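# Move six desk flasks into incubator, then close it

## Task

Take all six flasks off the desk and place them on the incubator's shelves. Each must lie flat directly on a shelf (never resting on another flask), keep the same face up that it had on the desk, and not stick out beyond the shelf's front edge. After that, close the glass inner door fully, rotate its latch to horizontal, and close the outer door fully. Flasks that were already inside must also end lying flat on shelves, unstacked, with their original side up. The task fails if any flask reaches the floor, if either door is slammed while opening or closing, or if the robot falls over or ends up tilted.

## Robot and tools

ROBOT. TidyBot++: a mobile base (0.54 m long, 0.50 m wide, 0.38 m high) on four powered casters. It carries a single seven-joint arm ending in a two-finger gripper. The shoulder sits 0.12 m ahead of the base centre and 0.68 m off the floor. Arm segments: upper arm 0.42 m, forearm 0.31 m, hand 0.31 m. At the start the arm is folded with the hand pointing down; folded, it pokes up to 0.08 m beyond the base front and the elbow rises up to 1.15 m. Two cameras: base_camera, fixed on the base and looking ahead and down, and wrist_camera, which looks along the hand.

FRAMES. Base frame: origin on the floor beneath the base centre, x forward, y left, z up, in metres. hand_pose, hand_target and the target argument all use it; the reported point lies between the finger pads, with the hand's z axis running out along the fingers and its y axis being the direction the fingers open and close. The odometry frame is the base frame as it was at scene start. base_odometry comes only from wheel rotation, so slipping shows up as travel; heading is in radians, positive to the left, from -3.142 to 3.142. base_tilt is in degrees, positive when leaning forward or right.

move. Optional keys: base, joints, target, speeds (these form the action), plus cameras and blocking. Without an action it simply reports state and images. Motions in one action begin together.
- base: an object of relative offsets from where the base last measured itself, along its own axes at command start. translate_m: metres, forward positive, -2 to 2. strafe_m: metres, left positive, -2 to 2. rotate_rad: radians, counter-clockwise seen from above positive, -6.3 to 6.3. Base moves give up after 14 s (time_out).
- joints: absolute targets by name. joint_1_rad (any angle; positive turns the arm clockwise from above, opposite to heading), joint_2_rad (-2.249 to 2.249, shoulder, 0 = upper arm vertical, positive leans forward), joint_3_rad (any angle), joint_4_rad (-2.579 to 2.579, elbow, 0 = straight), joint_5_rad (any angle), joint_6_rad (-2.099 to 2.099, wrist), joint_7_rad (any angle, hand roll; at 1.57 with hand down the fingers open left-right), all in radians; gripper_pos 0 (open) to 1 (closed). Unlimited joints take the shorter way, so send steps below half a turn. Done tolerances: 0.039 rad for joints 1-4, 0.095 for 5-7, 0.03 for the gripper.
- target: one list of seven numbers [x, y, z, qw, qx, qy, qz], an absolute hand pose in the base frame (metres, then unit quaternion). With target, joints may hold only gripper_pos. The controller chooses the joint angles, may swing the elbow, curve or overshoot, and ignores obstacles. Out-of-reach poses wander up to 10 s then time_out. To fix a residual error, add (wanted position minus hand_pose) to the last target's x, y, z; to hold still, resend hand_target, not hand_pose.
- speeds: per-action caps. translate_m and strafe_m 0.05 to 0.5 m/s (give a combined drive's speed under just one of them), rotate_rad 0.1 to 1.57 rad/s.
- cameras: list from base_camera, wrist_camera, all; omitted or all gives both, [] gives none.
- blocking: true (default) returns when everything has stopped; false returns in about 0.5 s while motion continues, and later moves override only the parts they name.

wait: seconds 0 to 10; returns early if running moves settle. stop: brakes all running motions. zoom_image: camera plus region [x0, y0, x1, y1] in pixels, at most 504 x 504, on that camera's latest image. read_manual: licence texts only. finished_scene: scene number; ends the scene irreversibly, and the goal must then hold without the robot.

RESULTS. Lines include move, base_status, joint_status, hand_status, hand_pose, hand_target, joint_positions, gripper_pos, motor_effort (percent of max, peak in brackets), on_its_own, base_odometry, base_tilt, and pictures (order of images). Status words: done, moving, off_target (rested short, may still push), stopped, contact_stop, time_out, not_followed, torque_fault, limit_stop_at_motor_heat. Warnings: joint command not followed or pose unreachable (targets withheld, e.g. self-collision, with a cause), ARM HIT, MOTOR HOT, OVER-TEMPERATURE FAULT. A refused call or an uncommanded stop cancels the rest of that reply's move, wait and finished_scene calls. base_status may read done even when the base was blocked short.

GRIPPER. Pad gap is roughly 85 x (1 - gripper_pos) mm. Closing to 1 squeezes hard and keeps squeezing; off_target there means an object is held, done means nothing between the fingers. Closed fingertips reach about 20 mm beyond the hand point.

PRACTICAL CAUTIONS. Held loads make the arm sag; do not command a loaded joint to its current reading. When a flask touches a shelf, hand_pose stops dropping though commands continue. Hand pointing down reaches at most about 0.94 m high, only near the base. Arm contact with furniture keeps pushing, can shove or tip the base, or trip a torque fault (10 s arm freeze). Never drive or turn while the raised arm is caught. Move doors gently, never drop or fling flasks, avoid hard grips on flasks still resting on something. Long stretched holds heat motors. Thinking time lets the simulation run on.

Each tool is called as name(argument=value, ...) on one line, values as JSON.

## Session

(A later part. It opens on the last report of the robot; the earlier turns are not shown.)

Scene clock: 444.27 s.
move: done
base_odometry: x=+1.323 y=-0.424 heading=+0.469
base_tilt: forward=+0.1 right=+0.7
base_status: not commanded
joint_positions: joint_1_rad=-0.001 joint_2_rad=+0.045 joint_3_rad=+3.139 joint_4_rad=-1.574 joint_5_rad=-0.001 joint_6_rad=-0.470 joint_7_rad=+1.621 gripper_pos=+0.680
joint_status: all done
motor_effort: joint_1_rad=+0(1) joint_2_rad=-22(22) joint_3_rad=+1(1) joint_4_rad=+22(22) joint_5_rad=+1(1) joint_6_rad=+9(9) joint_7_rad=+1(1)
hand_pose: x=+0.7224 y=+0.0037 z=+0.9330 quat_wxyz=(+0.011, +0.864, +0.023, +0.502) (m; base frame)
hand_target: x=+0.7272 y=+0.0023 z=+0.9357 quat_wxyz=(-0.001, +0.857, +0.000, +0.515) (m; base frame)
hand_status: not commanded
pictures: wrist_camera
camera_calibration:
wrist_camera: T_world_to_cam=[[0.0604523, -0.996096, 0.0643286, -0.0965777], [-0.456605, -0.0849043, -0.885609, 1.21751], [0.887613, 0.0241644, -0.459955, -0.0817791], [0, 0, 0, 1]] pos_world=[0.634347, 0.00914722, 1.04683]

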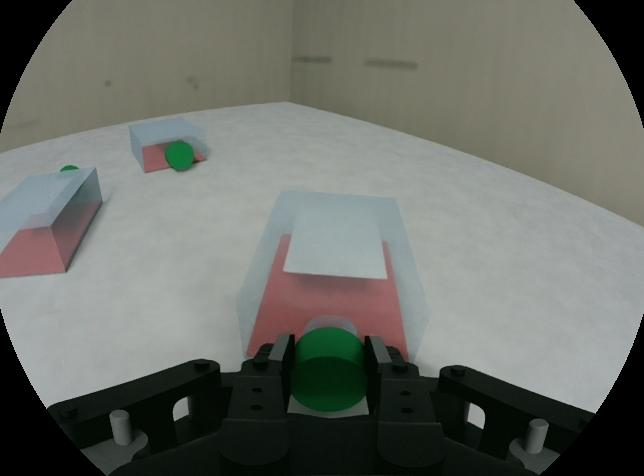

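move(joints={"gripper_pos": 0.88}, cameras=[])

move(joints={"joint_2_rad": 0.01, "joint_4_rad": -1.555, "joint_6_rad": -0.48}, cameras=["wrist_camera"])

Scene clock: 446.63 s.
move: off_target
base_odometry: x=+1.323 y=-0.424 heading=+0.469
base_tilt: forward=+0.1 right=+0.8
base_status: not commanded
joint_positions: joint_1_rad=-0.001 joint_2_rad=+0.045 joint_3_rad=+3.139 joint_4_rad=-1.574 joint_5_rad=-0.001 joint_6_rad=-0.470 joint_7_rad=+1.621 gripper_pos=+0.683
joint_status: gripper_pos off_target (ended at +0.683, target +0.880)
motor_effort: joint_1_rad=+0(1) joint_2_rad=-21(21) joint_3_rad=+1(1) joint_4_rad=+21(21) joint_5_rad=+0(1) joint_6_rad=+8(9) joint_7_rad=+0(1)
hand_pose: x=+0.7224 y=+0.0037 z=+0.9330 quat_wxyz=(+0.011, +0.864, +0.023, +0.502) (m; base frame)
hand_target: x=+0.7272 y=+0.0023 z=+0.9357 quat_wxyz=(-0.001, +0.857, +0.000, +0.515) (m; base frame)
hand_status: not commanded
pictures: none
No camera images: "cameras" was empty.

Scene clock: 447.33 s.
move: done
base_odometry: x=+1.323 y=-0.424 heading=+0.469
base_tilt: forward=+0.1 right=+0.7
base_status: not commanded
joint_positions: joint_1_rad=-0.001 joint_2_rad=+0.035 joint_3_rad=+3.139 joint_4_rad=-1.565 joint_5_rad=-0.001 joint_6_rad=-0.477 joint_7_rad=+1.621 gripper_pos=+0.683
joint_status: all done
motor_effort: joint_1_rad=+0(1) joint_2_rad=-22(25) joint_3_rad=+1(1) joint_4_rad=+23(24) joint_5_rad=+1(1) joint_6_rad=+10(11) joint_7_rad=+0(2)
hand_pose: x=+0.7204 y=+0.0037 z=+0.9421 quat_wxyz=(+0.011, +0.861, +0.023, +0.507) (m; base frame)
hand_target: x=+0.7145 y=+0.0023 z=+0.9622 quat_wxyz=(-0.001, +0.853, +0.000, +0.521) (m; base frame)
hand_status: not commanded
pictures: wrist_camera
camera_calibration:
wrist_camera: T_world_to_cam=[[0.059687, -0.996096, 0.0650363, -0.0971625], [-0.446114, -0.0849021, -0.89094, 1.22218], [0.892984, 0.024164, -0.44944, -0.0895987], [0, 0, 0, 1]] pos_world=[0.631039, 0.00914722, 1.05494]

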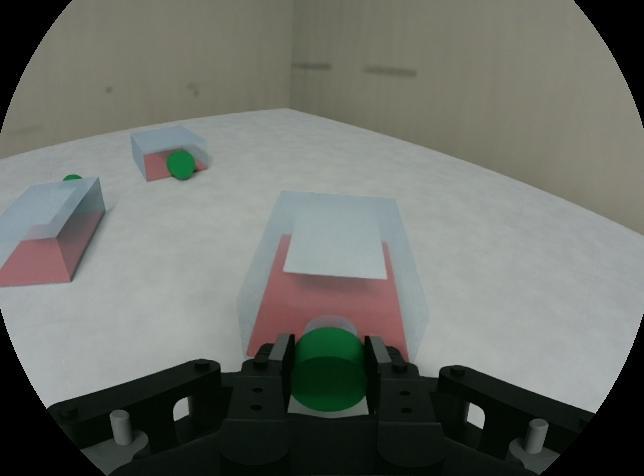

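move(joints={"joint_2_rad": 0.0187, "joint_4_rad": -1.373, "joint_6_rad": -0.648}, cameras=["wrist_camera"])

Scene clock: 453.83 s.
move: done
base_odometry: x=+1.323 y=-0.424 heading=+0.469
base_tilt: forward=+0.1 right=+0.7
base_status: not commanded
joint_positions: joint_1_rad=-0.001 joint_2_rad=+0.035 joint_3_rad=+3.139 joint_4_rad=-1.383 joint_5_rad=-0.001 joint_6_rad=-0.587 joint_7_rad=+1.621 gripper_pos=+0.683
joint_status: all done
motor_effort: joint_1_rad=+0(1) joint_2_rad=-23(25) joint_3_rad=+1(1) joint_4_rad=+23(24) joint_5_rad=+1(1) joint_6_rad=+10(11) joint_7_rad=+0(1)
hand_pose: x=+0.7268 y=+0.0038 z=+1.0192 quat_wxyz=(+0.012, +0.843, +0.022, +0.538) (m; base frame)
hand_target: x=+0.7139 y=+0.0023 z=+1.0178 quat_wxyz=(-0.001, +0.852, +0.000, +0.523) (m; base frame)
hand_status: not commanded
pictures: wrist_camera
camera_calibration:
wrist_camera: T_world_to_cam=[[0.0550031, -0.9961, 0.0689897, -0.103056], [-0.380911, -0.0848018, -0.920715, 1.27672], [0.922974, 0.0243632, -0.38409, -0.149089], [0, 0, 0, 1]] pos_world=[0.629593, 0.00924713, 1.12534]

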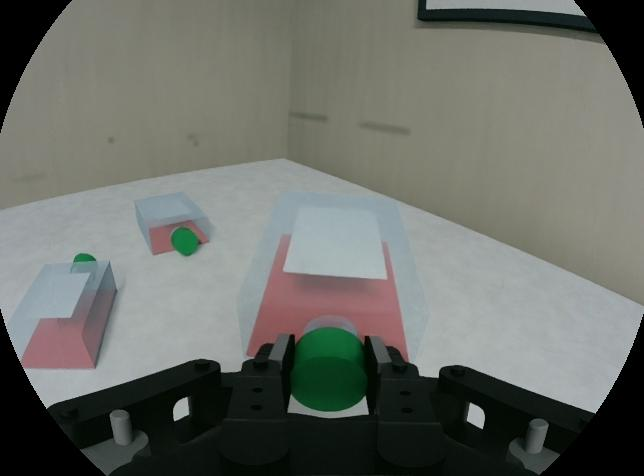

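move(base={"translate_m": -0.804, "strafe_m": 1.213}, speeds={"translate_m": 0.3}, cameras=["wrist_camera"])

move(base={"rotate_rad": -2.446}, speeds={"rotate_rad": 0.6})

Scene clock: 460.67 s.
move: done
base_odometry: x=+0.057 y=+0.294 heading=+0.469
base_tilt: forward=+0.1 right=+0.7
base_status: done
joint_positions: joint_1_rad=+0.000 joint_2_rad=+0.035 joint_3_rad=+3.139 joint_4_rad=-1.383 joint_5_rad=-0.001 joint_6_rad=-0.590 joint_7_rad=+1.621 gripper_pos=+0.683
joint_status: not commanded
motor_effort: joint_1_rad=-1(2) joint_2_rad=-23(26) joint_3_rad=+0(3) joint_4_rad=+23(23) joint_5_rad=+1(1) joint_6_rad=+10(11) joint_7_rad=+1(2)
hand_pose: x=+0.7265 y=+0.0031 z=+1.0185 quat_wxyz=(+0.012, +0.843, +0.022, +0.537) (m; base frame)
hand_target: x=+0.7139 y=+0.0023 z=+1.0178 quat_wxyz=(-0.001, +0.852, +0.000, +0.523) (m; base frame)
hand_status: not commanded
pictures: wrist_camera
camera_calibration:
wrist_camera: T_world_to_cam=[[0.0541201, -0.996158, 0.0688522, -0.102908], [-0.383574, -0.084403, -0.919645, 1.27668], [0.921923, 0.0233614, -0.386668, -0.1457], [0, 0, 0, 1]] pos_world=[0.629596, 0.00864703, 1.12484]

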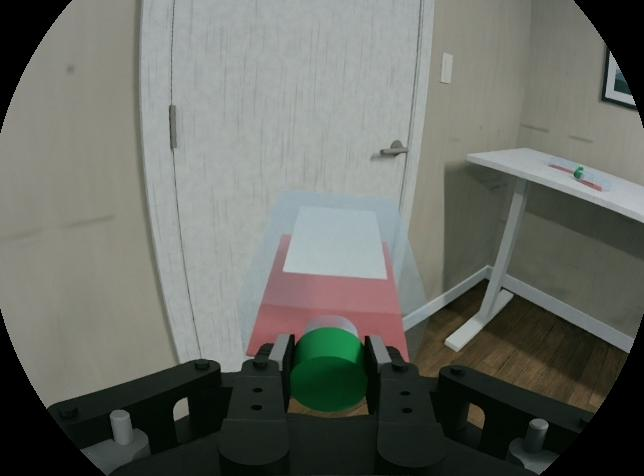

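Scene clock: 465.43 s.
move: done
base_odometry: x=+0.057 y=+0.294 heading=-1.977
base_tilt: forward=+0.1 right=+0.7
base_status: done
joint_positions: joint_1_rad=+0.003 joint_2_rad=+0.035 joint_3_rad=+3.142 joint_4_rad=-1.383 joint_5_rad=-0.001 joint_6_rad=-0.590 joint_7_rad=+1.621 gripper_pos=+0.683
joint_status: not commanded
motor_effort: joint_1_rad=+0(3) joint_2_rad=-22(24) joint_3_rad=+1(4) joint_4_rad=+23(23) joint_5_rad=+0(2) joint_6_rad=+10(10) joint_7_rad=+0(2)
hand_pose: x=+0.7265 y=-0.0005 z=+1.0185 quat_wxyz=(+0.014, +0.843, +0.019, +0.537) (m; base frame)
hand_target: x=+0.7139 y=+0.0023 z=+1.0178 quat_wxyz=(-0.001, +0.852, +0.000, +0.523) (m; base frame)
hand_status: not commanded
pictures: base_camera, wrist_camera
camera_calibration:
wrist_camera: T_world_to_cam=[[0.048084, -0.996465, 0.0688936, -0.102246], [-0.384083, -0.0821159, -0.91964, 1.27677], [0.922045, 0.0177591, -0.386674, -0.145766], [0, 0, 0, 1]] pos_world=[0.629704, 0.00554645, 1.12484]

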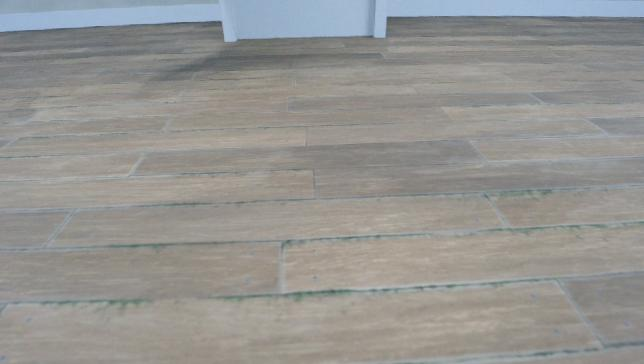

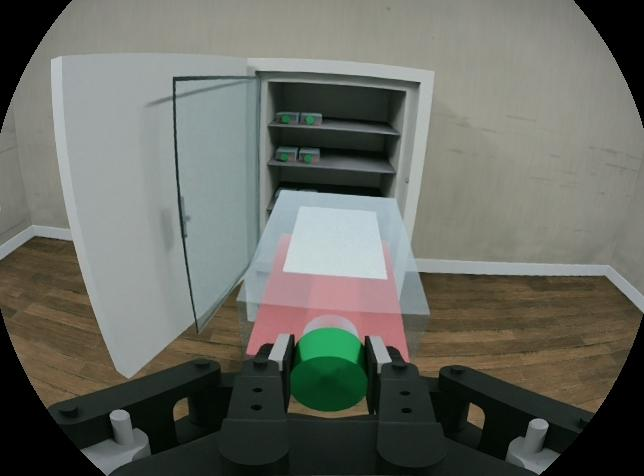

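move(base={"translate_m": 0.75, "strafe_m": -0.12}, speeds={"translate_m": 0.3})

Scene clock: 473.60 s.
move: done
base_odometry: x=-0.349 y=-0.348 heading=-1.977
base_tilt: forward=+0.1 right=+0.7
base_status: done
joint_positions: joint_1_rad=+0.003 joint_2_rad=+0.036 joint_3_rad=+3.142 joint_4_rad=-1.382 joint_5_rad=-0.001 joint_6_rad=-0.592 joint_7_rad=+1.621 gripper_pos=+0.683
joint_status: not commanded
motor_effort: joint_1_rad=+1(1) joint_2_rad=-23(26) joint_3_rad=+1(2) joint_4_rad=+23(24) joint_5_rad=+1(1) joint_6_rad=+10(11) joint_7_rad=+1(2)
hand_pose: x=+0.7266 y=-0.0005 z=+1.0177 quat_wxyz=(+0.014, +0.844, +0.019, +0.536) (m; base frame)
hand_target: x=+0.7139 y=+0.0023 z=+1.0178 quat_wxyz=(-0.001, +0.852, +0.000, +0.523) (m; base frame)
hand_status: not commanded
pictures: base_camera, wrist_camera
camera_calibration:
wrist_camera: T_world_to_cam=[[0.0482419, -0.996464, 0.0687844, -0.102097], [-0.386184, -0.0821168, -0.91876, 1.27667], [0.92116, 0.0177593, -0.38878, -0.143353], [0, 0, 0, 1]] pos_world=[0.630006, 0.00564645, 1.12424]

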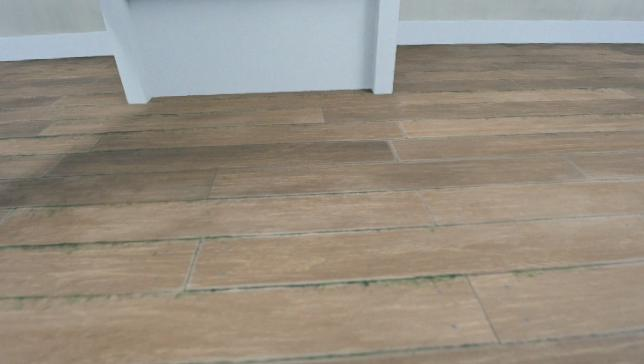

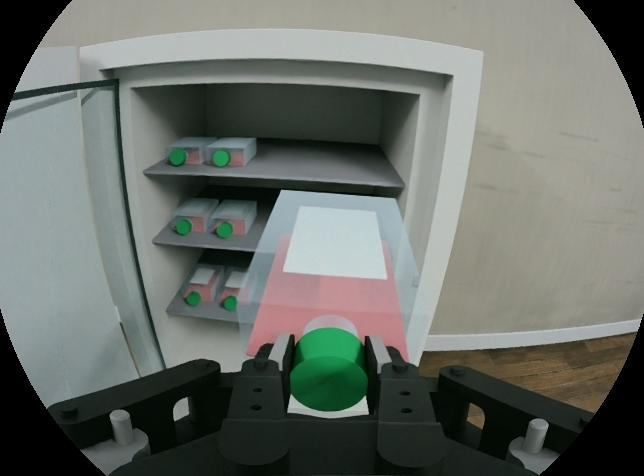

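zoom_image(camera="wrist_camera", region=[120, 120, 440, 340])

Scaled by 1.575.

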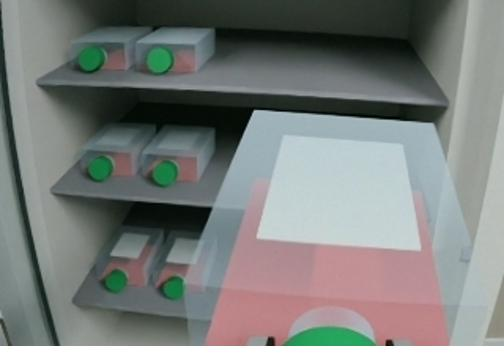

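move(joints={"joint_6_rad": -0.745}, base={"translate_m": 0.34, "strafe_m": -0.01}, speeds={"translate_m": 0.2})

Scene clock: 485.17 s.
move: done
base_odometry: x=-0.493 y=-0.656 heading=-1.977
base_tilt: forward=+0.2 right=+0.7
base_status: done
joint_positions: joint_1_rad=+0.003 joint_2_rad=+0.034 joint_3_rad=+3.142 joint_4_rad=-1.380 joint_5_rad=-0.001 joint_6_rad=-0.704 joint_7_rad=+1.621 gripper_pos=+0.683
joint_status: all done
motor_effort: joint_1_rad=-1(1) joint_2_rad=-22(25) joint_3_rad=+0(1) joint_4_rad=+23(24) joint_5_rad=+1(1) joint_6_rad=+10(12) joint_7_rad=+0(1)
hand_pose: x=+0.7097 y=-0.0004 z=+0.9891 quat_wxyz=(+0.012, +0.872, +0.020, +0.489) (m; base frame)
hand_target: x=+0.6990 y=+0.0022 z=+0.9916 quat_wxyz=(-0.001, +0.876, +0.000, +0.482) (m; base frame)
hand_status: not commanded
pictures: base_camera, wrist_camera
camera_calibration:
wrist_camera: T_world_to_cam=[[0.0555844, -0.996476, 0.0628182, -0.0985765], [-0.483605, -0.0819121, -0.871445, 1.26626], [0.87352, 0.0180596, -0.486454, -0.00850324], [0, 0, 0, 1]] pos_world=[0.625275, 0.00564628, 1.10553]

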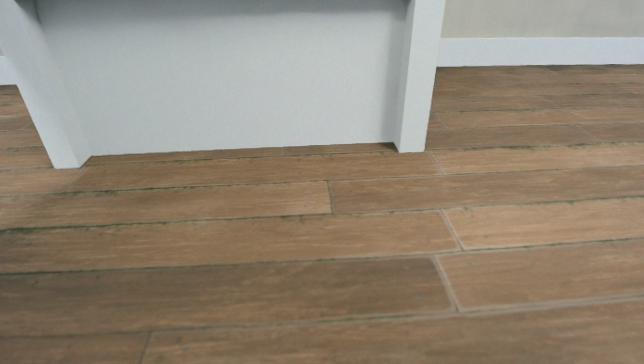

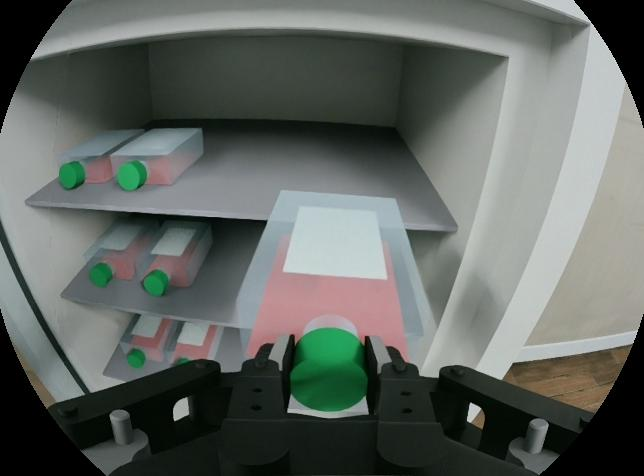

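move(joints={"joint_4_rad": -1.338}, cameras=[])

move(base={"translate_m": 0.15}, speeds={"translate_m": 0.15})

Scene clock: 489.13 s.
move: done
base_odometry: x=-0.493 y=-0.656 heading=-1.977
base_tilt: forward=+0.2 right=+0.7
base_status: not commanded
joint_positions: joint_1_rad=+0.003 joint_2_rad=+0.034 joint_3_rad=+3.142 joint_4_rad=-1.346 joint_5_rad=-0.001 joint_6_rad=-0.704 joint_7_rad=+1.621 gripper_pos=+0.683
joint_status: all done
motor_effort: joint_1_rad=+0(1) joint_2_rad=-22(24) joint_3_rad=+0(1) joint_4_rad=+23(24) joint_5_rad=+1(1) joint_6_rad=+10(10) joint_7_rad=+0(1)
hand_pose: x=+0.7130 y=-0.0004 z=+1.0089 quat_wxyz=(+0.013, +0.863, +0.020, +0.504) (m; base frame)
hand_target: x=+0.7025 y=+0.0023 z=+1.0117 quat_wxyz=(-0.001, +0.868, +0.000, +0.497) (m; base frame)
hand_status: not commanded
pictures: none
No camera images: "cameras" was empty.

Scene clock: 490.77 s.
move: done
base_odometry: x=-0.553 y=-0.794 heading=-1.977
base_tilt: forward=+0.1 right=+0.7
base_status: done
joint_positions: joint_1_rad=+0.003 joint_2_rad=+0.035 joint_3_rad=+3.142 joint_4_rad=-1.346 joint_5_rad=-0.001 joint_6_rad=-0.704 joint_7_rad=+1.621 gripper_pos=+0.683
joint_status: not commanded
motor_effort: joint_1_rad=+0(2) joint_2_rad=-22(25) joint_3_rad=+1(1) joint_4_rad=+22(24) joint_5_rad=+1(1) joint_6_rad=+10(10) joint_7_rad=+0(2)
hand_pose: x=+0.7132 y=-0.0004 z=+1.0084 quat_wxyz=(+0.013, +0.864, +0.020, +0.504) (m; base frame)
hand_target: x=+0.7025 y=+0.0023 z=+1.0117 quat_wxyz=(-0.001, +0.868, +0.000, +0.497) (m; base frame)
hand_status: not commanded
pictures: base_camera, wrist_camera
camera_calibration:
wrist_camera: T_world_to_cam=[[0.0534149, -0.996469, 0.0647754, -0.100429], [-0.454251, -0.082015, -0.88709, 1.27961], [0.889271, 0.0179596, -0.457028, -0.0430987], [0, 0, 0, 1]] pos_world=[0.624954, 0.00564636, 1.12193]

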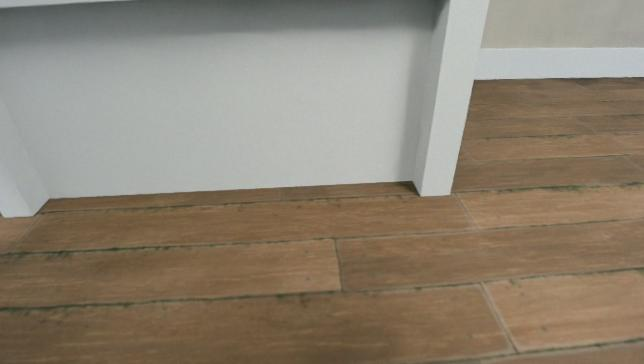

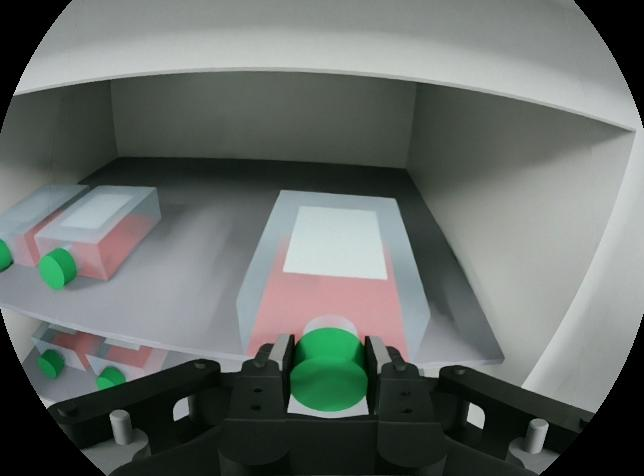

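move(joints={"joint_4_rad": -1.378, "joint_6_rad": -0.705}, base={"translate_m": 0.06}, speeds={"translate_m": 0.1})

Scene clock: 498.77 s.
move: done
base_odometry: x=-0.576 y=-0.850 heading=-1.977
base_tilt: forward=+0.1 right=+0.7
base_status: done
joint_positions: joint_1_rad=+0.003 joint_2_rad=+0.034 joint_3_rad=+3.142 joint_4_rad=-1.373 joint_5_rad=-0.001 joint_6_rad=-0.704 joint_7_rad=+1.621 gripper_pos=+0.683
joint_status: all done
motor_effort: joint_1_rad=+0(2) joint_2_rad=-23(26) joint_3_rad=+1(2) joint_4_rad=+23(23) joint_5_rad=+1(1) joint_6_rad=+10(11) joint_7_rad=+1(1)
hand_pose: x=+0.7106 y=-0.0004 z=+0.9934 quat_wxyz=(+0.012, +0.870, +0.020, +0.493) (m; base frame)
hand_target: x=+0.7049 y=+0.0023 z=+0.9993 quat_wxyz=(-0.001, +0.868, +0.000, +0.497) (m; base frame)
hand_status: not commanded
pictures: base_camera, wrist_camera
camera_calibration:
wrist_camera: T_world_to_cam=[[0.0551127, -0.996476, 0.0632367, -0.0989725], [-0.477038, -0.0819153, -0.875057, 1.26933], [0.877153, 0.0180604, -0.479872, -0.0161832], [0, 0, 0, 1]] pos_world=[0.62517, 0.00564628, 1.10923]

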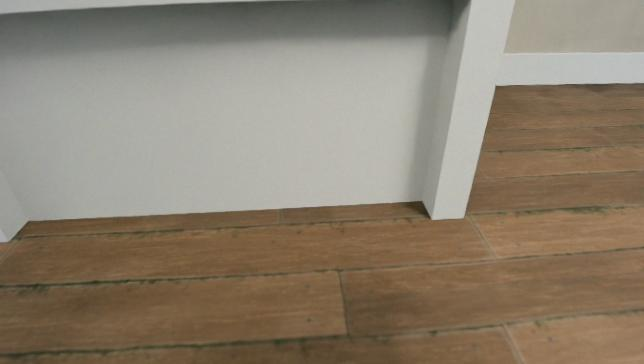

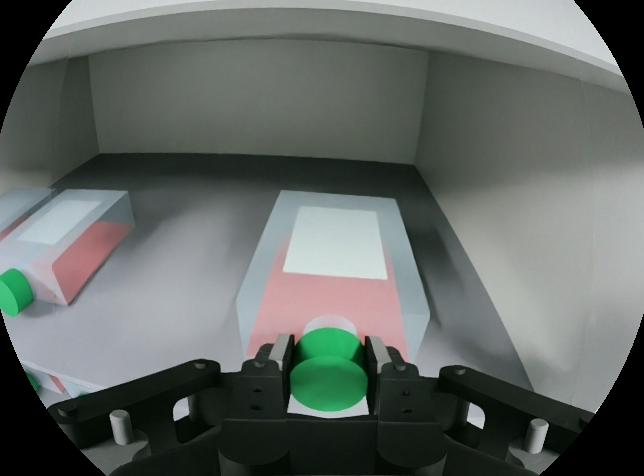

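move(joints={"joint_4_rad": -1.395, "joint_6_rad": -0.68}, base={"translate_m": 0.03}, speeds={"translate_m": 0.05})

Scene clock: 503.13 s.
move: done
base_odometry: x=-0.589 y=-0.877 heading=-1.978
base_tilt: forward=+0.1 right=+0.7
base_status: done
joint_positions: joint_1_rad=+0.003 joint_2_rad=+0.034 joint_3_rad=+3.142 joint_4_rad=-1.387 joint_5_rad=-0.001 joint_6_rad=-0.701 joint_7_rad=+1.621 gripper_pos=+0.683
joint_status: all done
motor_effort: joint_1_rad=+0(1) joint_2_rad=-21(26) joint_3_rad=+1(1) joint_4_rad=+23(24) joint_5_rad=+1(1) joint_6_rad=+10(10) joint_7_rad=+1(2)
hand_pose: x=+0.7093 y=-0.0004 z=+0.9863 quat_wxyz=(+0.012, +0.873, +0.020, +0.488) (m; base frame)
hand_target: x=+0.7070 y=+0.0023 z=+0.9962 quat_wxyz=(-0.001, +0.866, +0.000, +0.500) (m; base frame)
hand_status: not commanded
pictures: base_camera, wrist_camera
camera_calibration:
wrist_camera: T_world_to_cam=[[0.0557879, -0.996476, 0.0626397, -0.0983443], [-0.486413, -0.0819137, -0.869881, 1.26406], [0.871946, 0.0180601, -0.489268, -0.00554551], [0, 0, 0, 1]] pos_world=[0.625177, 0.00564628, 1.10303]

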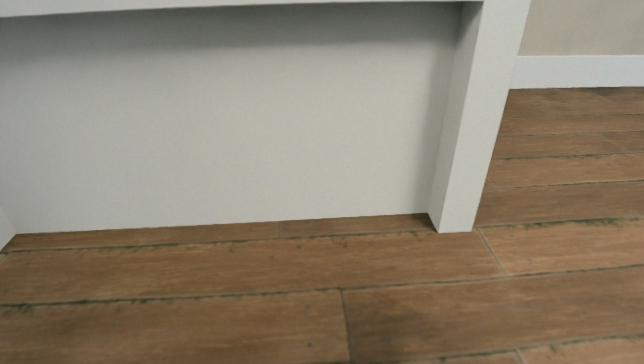

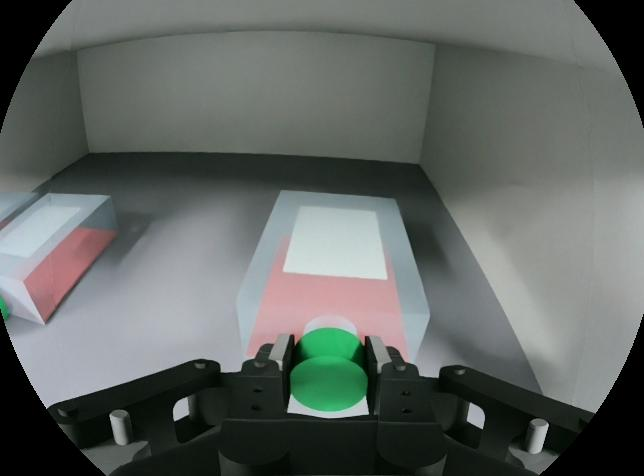

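move(joints={"joint_4_rad": -1.41, "joint_6_rad": -0.64}, cameras=[])

move(joints={"joint_4_rad": -1.43, "joint_6_rad": -0.62}, cameras=["wrist_camera"])

Scene clock: 505.03 s.
move: done
base_odometry: x=-0.589 y=-0.877 heading=-1.978
base_tilt: forward=+0.1 right=+0.7
base_status: not commanded
joint_positions: joint_1_rad=+0.003 joint_2_rad=+0.034 joint_3_rad=+3.142 joint_4_rad=-1.402 joint_5_rad=-0.001 joint_6_rad=-0.675 joint_7_rad=+1.621 gripper_pos=+0.683
joint_status: all done
motor_effort: joint_1_rad=+0(1) joint_2_rad=-22(23) joint_3_rad=+0(1) joint_4_rad=+23(23) joint_5_rad=+1(1) joint_6_rad=+10(10) joint_7_rad=+0(1)
hand_pose: x=+0.7118 y=-0.0004 z=+0.9848 quat_wxyz=(+0.012, +0.870, +0.020, +0.493) (m; base frame)
hand_target: x=+0.7115 y=+0.0023 z=+0.9983 quat_wxyz=(-0.001, +0.860, +0.000, +0.511) (m; base frame)
hand_status: not commanded
pictures: none
No camera images: "cameras" was empty.

Scene clock: 505.67 s.
move: done
base_odometry: x=-0.589 y=-0.877 heading=-1.978
base_tilt: forward=+0.2 right=+0.7
base_status: not commanded
joint_positions: joint_1_rad=+0.003 joint_2_rad=+0.034 joint_3_rad=+3.142 joint_4_rad=-1.422 joint_5_rad=-0.001 joint_6_rad=-0.665 joint_7_rad=+1.621 gripper_pos=+0.683
joint_status: all done
motor_effort: joint_1_rad=+1(1) joint_2_rad=-22(24) joint_3_rad=+1(1) joint_4_rad=+23(24) joint_5_rad=+1(1) joint_6_rad=+10(10) joint_7_rad=+0(1)
hand_pose: x=+0.7110 y=-0.0004 z=+0.9757 quat_wxyz=(+0.012, +0.872, +0.020, +0.488) (m; base frame)
hand_target: x=+0.7124 y=+0.0023 z=+0.9921 quat_wxyz=(-0.001, +0.860, +0.000, +0.511) (m; base frame)
hand_status: not commanded
pictures: wrist_camera
camera_calibration:
wrist_camera: T_world_to_cam=[[0.0556616, -0.996484, 0.0626236, -0.0976603], [-0.485328, -0.0818154, -0.870496, 1.25544], [0.872559, 0.0180602, -0.488175, -0.0138018], [0, 0, 0, 1]] pos_world=[0.626776, 0.00564622, 1.09223]

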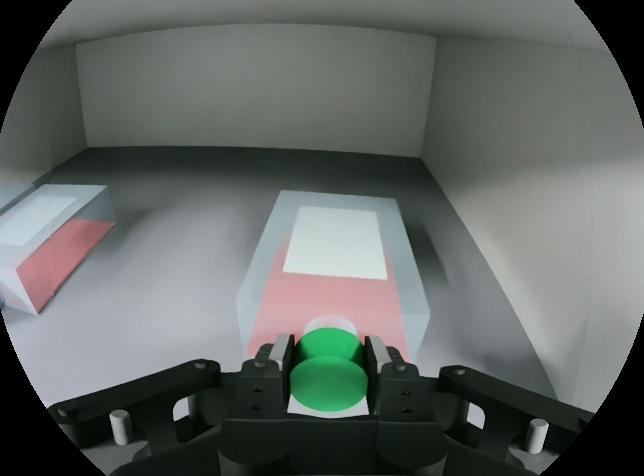

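move(joints={"joint_4_rad": -1.44, "joint_6_rad": -0.575}, cameras=[])

move(joints={"joint_4_rad": -1.452, "joint_6_rad": -0.56}, cameras=[])

move(joints={"joint_4_rad": -1.464, "joint_6_rad": -0.55}, cameras=["wrist_camera"])

Scene clock: 507.33 s.
move: done
base_odometry: x=-0.589 y=-0.877 heading=-1.978
base_tilt: forward=+0.1 right=+0.7
base_status: not commanded
joint_positions: joint_1_rad=+0.003 joint_2_rad=+0.034 joint_3_rad=+3.142 joint_4_rad=-1.432 joint_5_rad=-0.001 joint_6_rad=-0.619 joint_7_rad=+1.621 gripper_pos=+0.683
joint_status: all done
motor_effort: joint_1_rad=+1(1) joint_2_rad=-22(23) joint_3_rad=+1(1) joint_4_rad=+23(23) joint_5_rad=+1(1) joint_6_rad=+10(11) joint_7_rad=+0(1)
hand_pose: x=+0.7170 y=-0.0005 z=+0.9821 quat_wxyz=(+0.013, +0.863, +0.020, +0.504) (m; base frame)
hand_target: x=+0.7178 y=+0.0023 z=+0.9987 quat_wxyz=(-0.001, +0.850, +0.000, +0.526) (m; base frame)
hand_status: not commanded
pictures: none
No camera images: "cameras" was empty.

Scene clock: 507.90 s.
move: done
base_odometry: x=-0.589 y=-0.877 heading=-1.978
base_tilt: forward=+0.1 right=+0.7
base_status: not commanded
joint_positions: joint_1_rad=+0.003 joint_2_rad=+0.034 joint_3_rad=+3.142 joint_4_rad=-1.443 joint_5_rad=-0.001 joint_6_rad=-0.609 joint_7_rad=+1.621 gripper_pos=+0.683
joint_status: all done
motor_effort: joint_1_rad=+0(1) joint_2_rad=-23(23) joint_3_rad=+0(1) joint_4_rad=+23(24) joint_5_rad=+1(1) joint_6_rad=+10(10) joint_7_rad=+1(1)
hand_pose: x=+0.7173 y=-0.0005 z=+0.9787 quat_wxyz=(+0.013, +0.864, +0.020, +0.504) (m; base frame)
hand_target: x=+0.7186 y=+0.0023 z=+0.9957 quat_wxyz=(-0.001, +0.850, +0.000, +0.527) (m; base frame)
hand_status: not commanded
pictures: none
No camera images: "cameras" was empty.

Scene clock: 508.47 s.
move: done
base_odometry: x=-0.589 y=-0.877 heading=-1.978
base_tilt: forward=+0.1 right=+0.7
base_status: not commanded
joint_positions: joint_1_rad=+0.003 joint_2_rad=+0.034 joint_3_rad=+3.142 joint_4_rad=-1.455 joint_5_rad=-0.001 joint_6_rad=-0.601 joint_7_rad=+1.621 gripper_pos=+0.683
joint_status: all done
motor_effort: joint_1_rad=+1(1) joint_2_rad=-23(23) joint_3_rad=+1(1) joint_4_rad=+23(23) joint_5_rad=+1(1) joint_6_rad=+10(10) joint_7_rad=+1(1)
hand_pose: x=+0.7169 y=-0.0005 z=+0.9737 quat_wxyz=(+0.013, +0.865, +0.020, +0.502) (m; base frame)
hand_target: x=+0.7187 y=+0.0023 z=+0.9914 quat_wxyz=(-0.001, +0.850, +0.000, +0.526) (m; base frame)
hand_status: not commanded
pictures: wrist_camera
camera_calibration:
wrist_camera: T_world_to_cam=[[0.0535634, -0.996479, 0.0644976, -0.0982177], [-0.458148, -0.0819147, -0.885093, 1.25132], [0.887261, 0.0178591, -0.460923, -0.0569229], [0, 0, 0, 1]] pos_world=[0.629057, 0.00564631, 1.08763]

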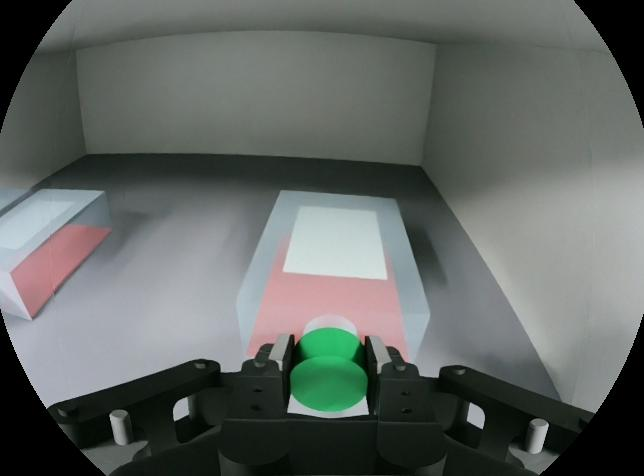

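move(joints={"joint_4_rad": -1.479, "joint_6_rad": -0.536}, cameras=[])

move(joints={"joint_4_rad": -1.494, "joint_6_rad": -0.522}, cameras=[])

move(joints={"joint_4_rad": -1.509, "joint_6_rad": -0.508}, cameras=["wrist_camera"])

Scene clock: 510.23 s.
move: done
base_odometry: x=-0.589 y=-0.877 heading=-1.978
base_tilt: forward=+0.1 right=+0.7
base_status: not commanded
joint_positions: joint_1_rad=+0.003 joint_2_rad=+0.034 joint_3_rad=+3.142 joint_4_rad=-1.470 joint_5_rad=-0.001 joint_6_rad=-0.588 joint_7_rad=+1.621 gripper_pos=+0.683
joint_status: all done
motor_effort: joint_1_rad=-1(1) joint_2_rad=-22(24) joint_3_rad=+1(1) joint_4_rad=+23(24) joint_5_rad=+1(1) joint_6_rad=+10(11) joint_7_rad=+1(2)
hand_pose: x=+0.7169 y=-0.0005 z=+0.9683 quat_wxyz=(+0.013, +0.865, +0.020, +0.501) (m; base frame)
hand_target: x=+0.7189 y=+0.0023 z=+0.9864 quat_wxyz=(-0.001, +0.850, +0.000, +0.526) (m; base frame)
hand_status: not commanded
pictures: none
No camera images: "cameras" was empty.

Scene clock: 510.80 s.
move: done
base_odometry: x=-0.589 y=-0.877 heading=-1.978
base_tilt: forward=+0.1 right=+0.7
base_status: not commanded
joint_positions: joint_1_rad=+0.003 joint_2_rad=+0.034 joint_3_rad=+3.142 joint_4_rad=-1.483 joint_5_rad=-0.001 joint_6_rad=-0.573 joint_7_rad=+1.621 gripper_pos=+0.683
joint_status: all done
motor_effort: joint_1_rad=-1(1) joint_2_rad=-22(24) joint_3_rad=+1(1) joint_4_rad=+22(23) joint_5_rad=+1(1) joint_6_rad=+10(10) joint_7_rad=+1(1)
hand_pose: x=+0.7174 y=-0.0005 z=+0.9646 quat_wxyz=(+0.013, +0.865, +0.020, +0.502) (m; base frame)
hand_target: x=+0.7191 y=+0.0023 z=+0.9815 quat_wxyz=(-0.001, +0.851, +0.000, +0.526) (m; base frame)
hand_status: not commanded
pictures: none
No camera images: "cameras" was empty.

Scene clock: 511.37 s.
move: done
base_odometry: x=-0.589 y=-0.877 heading=-1.978
base_tilt: forward=+0.1 right=+0.7
base_status: not commanded
joint_positions: joint_1_rad=+0.003 joint_2_rad=+0.032 joint_3_rad=+3.142 joint_4_rad=-1.493 joint_5_rad=-0.001 joint_6_rad=-0.557 joint_7_rad=+1.621 gripper_pos=+0.683
joint_status: all done
motor_effort: joint_1_rad=+0(1) joint_2_rad=-21(22) joint_3_rad=+1(1) joint_4_rad=+21(22) joint_5_rad=+1(1) joint_6_rad=+9(10) joint_7_rad=+0(1)
hand_pose: x=+0.7181 y=-0.0005 z=+0.9644 quat_wxyz=(+0.013, +0.863, +0.020, +0.505) (m; base frame)
hand_target: x=+0.7192 y=+0.0023 z=+0.9765 quat_wxyz=(-0.001, +0.851, +0.000, +0.525) (m; base frame)
hand_status: not commanded
pictures: wrist_camera
camera_calibration:
wrist_camera: T_world_to_cam=[[0.0530626, -0.996479, 0.0649079, -0.0977144], [-0.451286, -0.0819127, -0.888612, 1.24204], [0.890801, 0.0178601, -0.454043, -0.0715691], [0, 0, 0, 1]] pos_world=[0.629452, 0.00564631, 1.07754]

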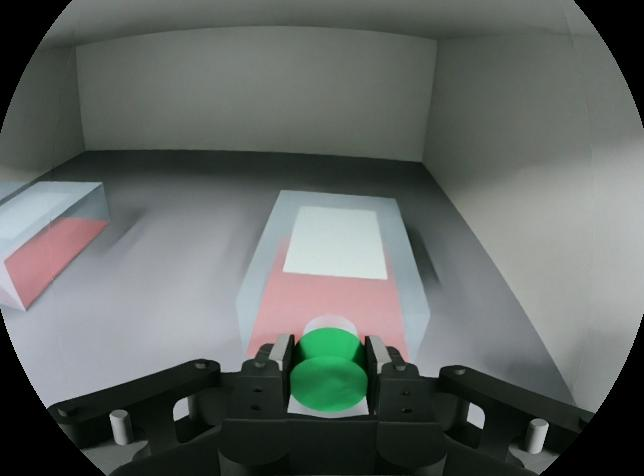

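move(joints={"gripper_pos": 0.5, "joint_4_rad": -1.5}, cameras=["wrist_camera"])

move(base={"translate_m": -0.12}, speeds={"translate_m": 0.1})

Scene clock: 514.03 s.
move: done
base_odometry: x=-0.589 y=-0.877 heading=-1.978
base_tilt: forward=+0.1 right=+0.7
base_status: not commanded
joint_positions: joint_1_rad=+0.003 joint_2_rad=+0.032 joint_3_rad=+3.142 joint_4_rad=-1.493 joint_5_rad=-0.001 joint_6_rad=-0.557 joint_7_rad=+1.621 gripper_pos=+0.500
joint_status: all done
motor_effort: joint_1_rad=-1(1) joint_2_rad=-22(23) joint_3_rad=+0(1) joint_4_rad=+22(23) joint_5_rad=+1(1) joint_6_rad=+9(10) joint_7_rad=+0(1)
hand_pose: x=+0.7181 y=-0.0005 z=+0.9644 quat_wxyz=(+0.013, +0.863, +0.020, +0.505) (m; base frame)
hand_target: x=+0.7203 y=+0.0023 z=+0.9818 quat_wxyz=(-0.001, +0.849, +0.000, +0.529) (m; base frame)
hand_status: not commanded
pictures: wrist_camera
camera_calibration:
wrist_camera: T_world_to_cam=[[0.0530626, -0.996479, 0.0649079, -0.0977144], [-0.451286, -0.0819127, -0.888612, 1.24204], [0.890801, 0.0178601, -0.454043, -0.0715691], [0, 0, 0, 1]] pos_world=[0.629452, 0.00564631, 1.07754]

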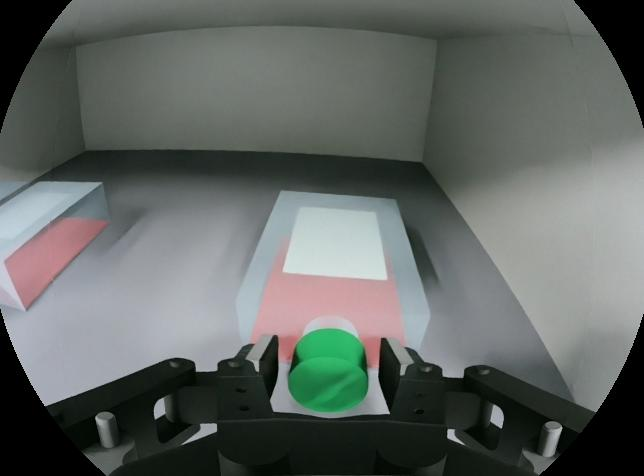

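Scene clock: 515.77 s.
move: done
base_odometry: x=-0.541 y=-0.767 heading=-1.977
base_tilt: forward=+0.1 right=+0.7
base_status: done
joint_positions: joint_1_rad=+0.003 joint_2_rad=+0.028 joint_3_rad=+3.142 joint_4_rad=-1.493 joint_5_rad=-0.001 joint_6_rad=-0.556 joint_7_rad=+1.621 gripper_pos=+0.500
joint_status: not commanded
motor_effort: joint_1_rad=+0(2) joint_2_rad=-21(26) joint_3_rad=+1(2) joint_4_rad=+22(23) joint_5_rad=+1(1) joint_6_rad=+9(9) joint_7_rad=+1(1)
hand_pose: x=+0.7169 y=-0.0005 z=+0.9674 quat_wxyz=(+0.013, +0.861, +0.020, +0.508) (m; base frame)
hand_target: x=+0.7203 y=+0.0023 z=+0.9818 quat_wxyz=(-0.001, +0.849, +0.000, +0.529) (m; base frame)
hand_status: not commanded
pictures: base_camera, wrist_camera
camera_calibration:
wrist_camera: T_world_to_cam=[[0.0526958, -0.996479, 0.0652076, -0.0978811], [-0.44627, -0.0819142, -0.891141, 1.24312], [0.893345, 0.0178592, -0.449016, -0.0758096], [0, 0, 0, 1]] pos_world=[0.627648, 0.00564631, 1.08014]

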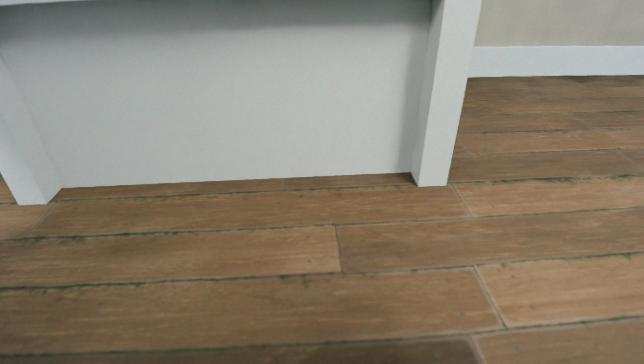

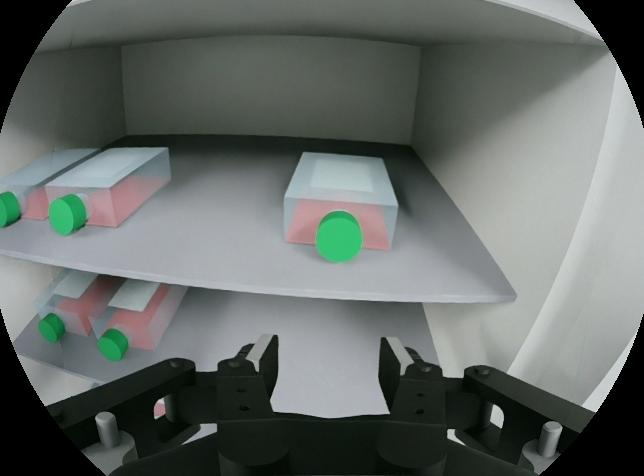

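move(base={"translate_m": -1.3}, joints={"joint_2_rad": -0.118, "joint_4_rad": -1.0535, "joint_6_rad": -1.82, "joint_7_rad": 1.12, "gripper_pos": 0.25}, cameras=[])

move(base={"rotate_rad": 1.604}, cameras=[])

Scene clock: 529.33 s.
move: done
base_odometry: x=-0.027 y=+0.427 heading=-1.978
base_tilt: forward=+0.1 right=+0.7
base_status: done
joint_positions: joint_1_rad=+0.003 joint_2_rad=-0.118 joint_3_rad=+3.142 joint_4_rad=-1.059 joint_5_rad=-0.001 joint_6_rad=-1.762 joint_7_rad=+1.175 gripper_pos=+0.250
joint_status: all done
motor_effort: joint_1_rad=+0(1) joint_2_rad=-11(25) joint_3_rad=+1(1) joint_4_rad=+16(22) joint_5_rad=+1(1) joint_6_rad=+5(9) joint_7_rad=+0(2)
hand_pose: x=+0.4558 y=+0.0006 z=+1.0030 quat_wxyz=(-0.043, +0.957, -0.193, +0.213) (m; base frame)
hand_target: x=+0.4397 y=+0.0019 z=+0.9978 quat_wxyz=(-0.043, +0.957, -0.219, +0.187) (m; base frame)
hand_status: not commanded
pictures: none
No camera images: "cameras" was empty.

Scene clock: 531.67 s.
move: done
base_odometry: x=-0.027 y=+0.427 heading=-0.374
base_tilt: forward=+0.1 right=+0.7
base_status: done
joint_positions: joint_1_rad=+0.002 joint_2_rad=-0.115 joint_3_rad=+3.140 joint_4_rad=-1.059 joint_5_rad=-0.001 joint_6_rad=-1.762 joint_7_rad=+1.175 gripper_pos=+0.250
joint_status: not commanded
motor_effort: joint_1_rad=+0(2) joint_2_rad=-11(14) joint_3_rad=+1(2) joint_4_rad=+16(17) joint_5_rad=+0(2) joint_6_rad=+5(5) joint_7_rad=+1(2)
hand_pose: x=+0.4567 y=+0.0017 z=+1.0020 quat_wxyz=(-0.043, +0.957, -0.192, +0.212) (m; base frame)
hand_target: x=+0.4397 y=+0.0019 z=+0.9978 quat_wxyz=(-0.043, +0.957, -0.219, +0.187) (m; base frame)
hand_status: not commanded
pictures: none
No camera images: "cameras" was empty.

move(base={"translate_m": 1.434, "strafe_m": 0.096})

Scene clock: 536.63 s.
move: done
base_odometry: x=+1.343 y=-0.008 heading=-0.374
base_tilt: forward=+0.1 right=+0.6
base_status: done
joint_positions: joint_1_rad=+0.002 joint_2_rad=-0.111 joint_3_rad=+3.140 joint_4_rad=-1.059 joint_5_rad=-0.001 joint_6_rad=-1.763 joint_7_rad=+1.175 gripper_pos=+0.250
joint_status: not commanded
motor_effort: joint_1_rad=+0(1) joint_2_rad=-11(14) joint_3_rad=+1(1) joint_4_rad=+16(17) joint_5_rad=+1(1) joint_6_rad=+5(6) joint_7_rad=+0(2)
hand_pose: x=+0.4575 y=+0.0017 z=+1.0006 quat_wxyz=(-0.043, +0.958, -0.192, +0.209) (m; base frame)
hand_target: x=+0.4397 y=+0.0019 z=+0.9978 quat_wxyz=(-0.043, +0.957, -0.219, +0.187) (m; base frame)
hand_status: not commanded
pictures: base_camera, wrist_camera
camera_calibration:
wrist_camera: T_world_to_cam=[[-0.312568, -0.93575, -0.163321, 0.311417], [-0.832323, 0.352658, -0.427634, 0.869175], [0.457755, 0.00227081, -0.889076, 0.810498], [0, 0, 0, 1]] pos_world=[0.449764, -0.0169532, 1.14314]

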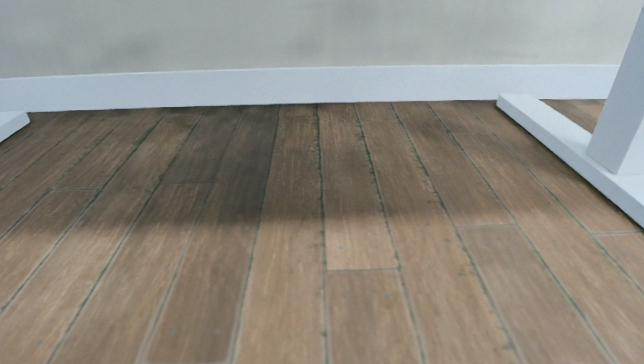

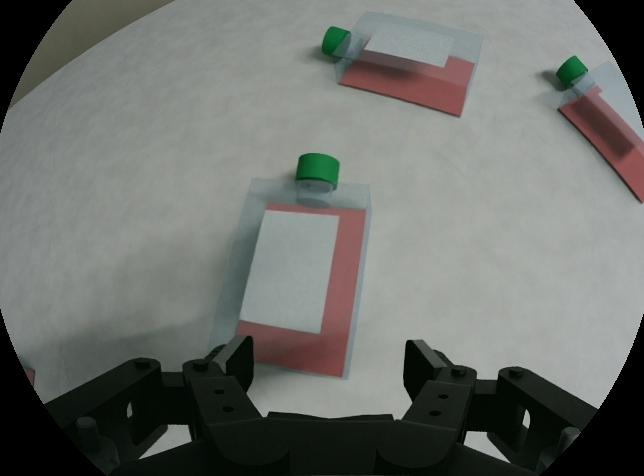

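move(joints={"joint_2_rad": -0.0676, "joint_4_rad": -1.0616, "joint_6_rad": -1.988, "joint_7_rad": 1.1, "gripper_pos": 0.2}, cameras=[])

move(base={"translate_m": 0.19, "strafe_m": -0.026}, speeds={"translate_m": 0.15})

Scene clock: 543.23 s.
move: done
base_odometry: x=+1.343 y=-0.008 heading=-0.374
base_tilt: forward=+0.1 right=+0.7
base_status: not commanded
joint_positions: joint_1_rad=+0.002 joint_2_rad=-0.073 joint_3_rad=+3.140 joint_4_rad=-1.059 joint_5_rad=-0.001 joint_6_rad=-1.936 joint_7_rad=+1.155 gripper_pos=+0.200
joint_status: all done
motor_effort: joint_1_rad=-1(1) joint_2_rad=-12(13) joint_3_rad=+0(1) joint_4_rad=+15(17) joint_5_rad=+1(1) joint_6_rad=+3(5) joint_7_rad=+0(1)
hand_pose: x=+0.4181 y=+0.0017 z=+0.9711 quat_wxyz=(-0.023, +0.973, -0.205, +0.107) (m; base frame)
hand_target: x=+0.4035 y=+0.0018 z=+0.9657 quat_wxyz=(-0.019, +0.970, -0.232, +0.078) (m; base frame)
hand_status: not commanded
pictures: none
No camera images: "cameras" was empty.

Scene clock: 545.17 s.
move: done
base_odometry: x=+1.510 y=-0.101 heading=-0.374
base_tilt: forward=+0.1 right=+0.7
base_status: done
joint_positions: joint_1_rad=+0.002 joint_2_rad=-0.069 joint_3_rad=+3.140 joint_4_rad=-1.060 joint_5_rad=-0.001 joint_6_rad=-1.938 joint_7_rad=+1.155 gripper_pos=+0.200
joint_status: not commanded
motor_effort: joint_1_rad=-1(1) joint_2_rad=-12(14) joint_3_rad=+1(1) joint_4_rad=+15(17) joint_5_rad=+1(1) joint_6_rad=+3(4) joint_7_rad=+2(2)
hand_pose: x=+0.4187 y=+0.0017 z=+0.9697 quat_wxyz=(-0.023, +0.973, -0.205, +0.104) (m; base frame)
hand_target: x=+0.4035 y=+0.0018 z=+0.9657 quat_wxyz=(-0.019, +0.970, -0.232, +0.078) (m; base frame)
hand_status: not commanded
pictures: base_camera, wrist_camera
camera_calibration:
wrist_camera: T_world_to_cam=[[-0.358845, -0.928433, -0.096138, 0.248494], [-0.897799, 0.371498, -0.236529, 0.665703], [0.255317, 0.00143515, -0.966856, 0.960925], [0, 0, 0, 1]] pos_world=[0.441498, -0.0179766, 1.11042]

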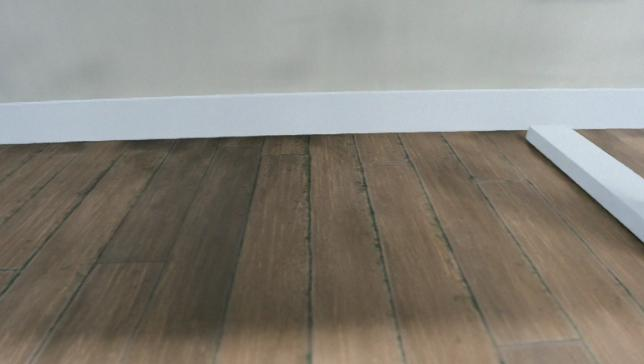

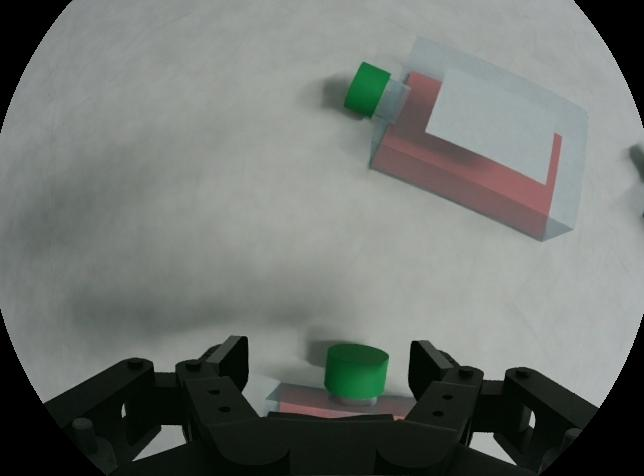

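move(base={"strafe_m": -0.005}, joints={"joint_2_rad": -0.01, "joint_4_rad": -1.072, "joint_6_rad": -2.045}, cameras=["wrist_camera"])

Scene clock: 547.97 s.
move: off_target
base_odometry: x=+1.509 y=-0.105 heading=-0.373
base_tilt: forward=+0.0 right=+0.7
base_status: done
joint_positions: joint_1_rad=+0.002 joint_2_rad=-0.063 joint_3_rad=+3.140 joint_4_rad=-1.062 joint_5_rad=-0.001 joint_6_rad=-1.988 joint_7_rad=+1.155 gripper_pos=+0.200
joint_status: joint_2_rad off_target (ended at -0.063, target -0.010); the others done
motor_effort: joint_1_rad=-1(3) joint_2_rad=-3(13) joint_3_rad=+1(2) joint_4_rad=+15(16) joint_5_rad=+1(2) joint_6_rad=+3(4) joint_7_rad=+1(1)
hand_pose: x=+0.4049 y=+0.0017 z=+0.9642 quat_wxyz=(-0.016, +0.976, -0.206, +0.075) (m; base frame)
hand_target: x=+0.4001 y=+0.0018 z=+0.9446 quat_wxyz=(-0.004, +0.972, -0.232, +0.017) (m; base frame)
hand_status: not commanded
pictures: wrist_camera
camera_calibration:
wrist_camera: T_world_to_cam=[[-0.36374, -0.928501, -0.0746968, 0.224325], [-0.910292, 0.371327, -0.182989, 0.605485], [0.197643, 0.00143548, -0.980273, 0.995443], [0, 0, 0, 1]] pos_world=[0.436021, -0.0179764, 1.10336]

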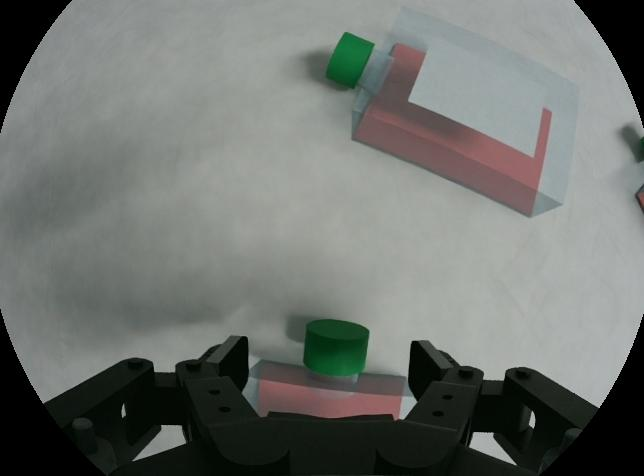

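move(joints={"joint_2_rad": -0.0676, "joint_4_rad": -1.05, "joint_6_rad": -2.04}, cameras=[])

move(base={"translate_m": 0.014, "strafe_m": -0.006}, speeds={"translate_m": 0.1}, cameras=["wrist_camera"])

Scene clock: 552.57 s.
move: done
base_odometry: x=+1.509 y=-0.105 heading=-0.373
base_tilt: forward=+0.1 right=+0.7
base_status: not commanded
joint_positions: joint_1_rad=+0.002 joint_2_rad=-0.065 joint_3_rad=+3.140 joint_4_rad=-1.055 joint_5_rad=-0.001 joint_6_rad=-1.988 joint_7_rad=+1.155 gripper_pos=+0.200
joint_status: all done
motor_effort: joint_1_rad=+0(1) joint_2_rad=-9(10) joint_3_rad=+1(1) joint_4_rad=+15(16) joint_5_rad=+1(1) joint_6_rad=+3(4) joint_7_rad=+2(2)
hand_pose: x=+0.4051 y=+0.0017 z=+0.9669 quat_wxyz=(-0.017, +0.975, -0.206, +0.080) (m; base frame)
hand_target: x=+0.3891 y=+0.0018 z=+0.9670 quat_wxyz=(-0.014, +0.971, -0.232, +0.058) (m; base frame)
hand_status: not commanded
pictures: none
No camera images: "cameras" was empty.

Scene clock: 555.23 s.
move: done
base_odometry: x=+1.519 y=-0.116 heading=-0.373
base_tilt: forward=+0.1 right=+0.7
base_status: done
joint_positions: joint_1_rad=+0.002 joint_2_rad=-0.129 joint_3_rad=+3.140 joint_4_rad=-1.047 joint_5_rad=-0.001 joint_6_rad=-1.990 joint_7_rad=+1.155 gripper_pos=+0.200
joint_status: not commanded
motor_effort: joint_1_rad=-1(2) joint_2_rad=+2(10) joint_3_rad=+1(2) joint_4_rad=+15(18) joint_5_rad=+0(1) joint_6_rad=+4(4) joint_7_rad=+1(2)
hand_pose: x=+0.3867 y=+0.0017 z=+0.9873 quat_wxyz=(-0.025, +0.972, -0.205, +0.114) (m; base frame)
hand_target: x=+0.3891 y=+0.0018 z=+0.9670 quat_wxyz=(-0.014, +0.971, -0.232, +0.058) (m; base frame)
hand_status: not commanded
pictures: wrist_camera
camera_calibration:
wrist_camera: T_world_to_cam=[[-0.356631, -0.928508, -0.103375, 0.244975], [-0.892794, 0.371309, -0.255047, 0.657507], [0.275197, 0.00133548, -0.961387, 0.973102], [0, 0, 0, 1]] pos_world=[0.406589, -0.0179764, 1.12855]

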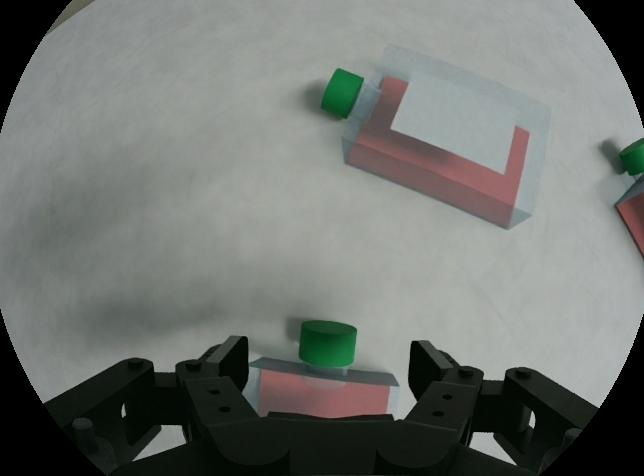

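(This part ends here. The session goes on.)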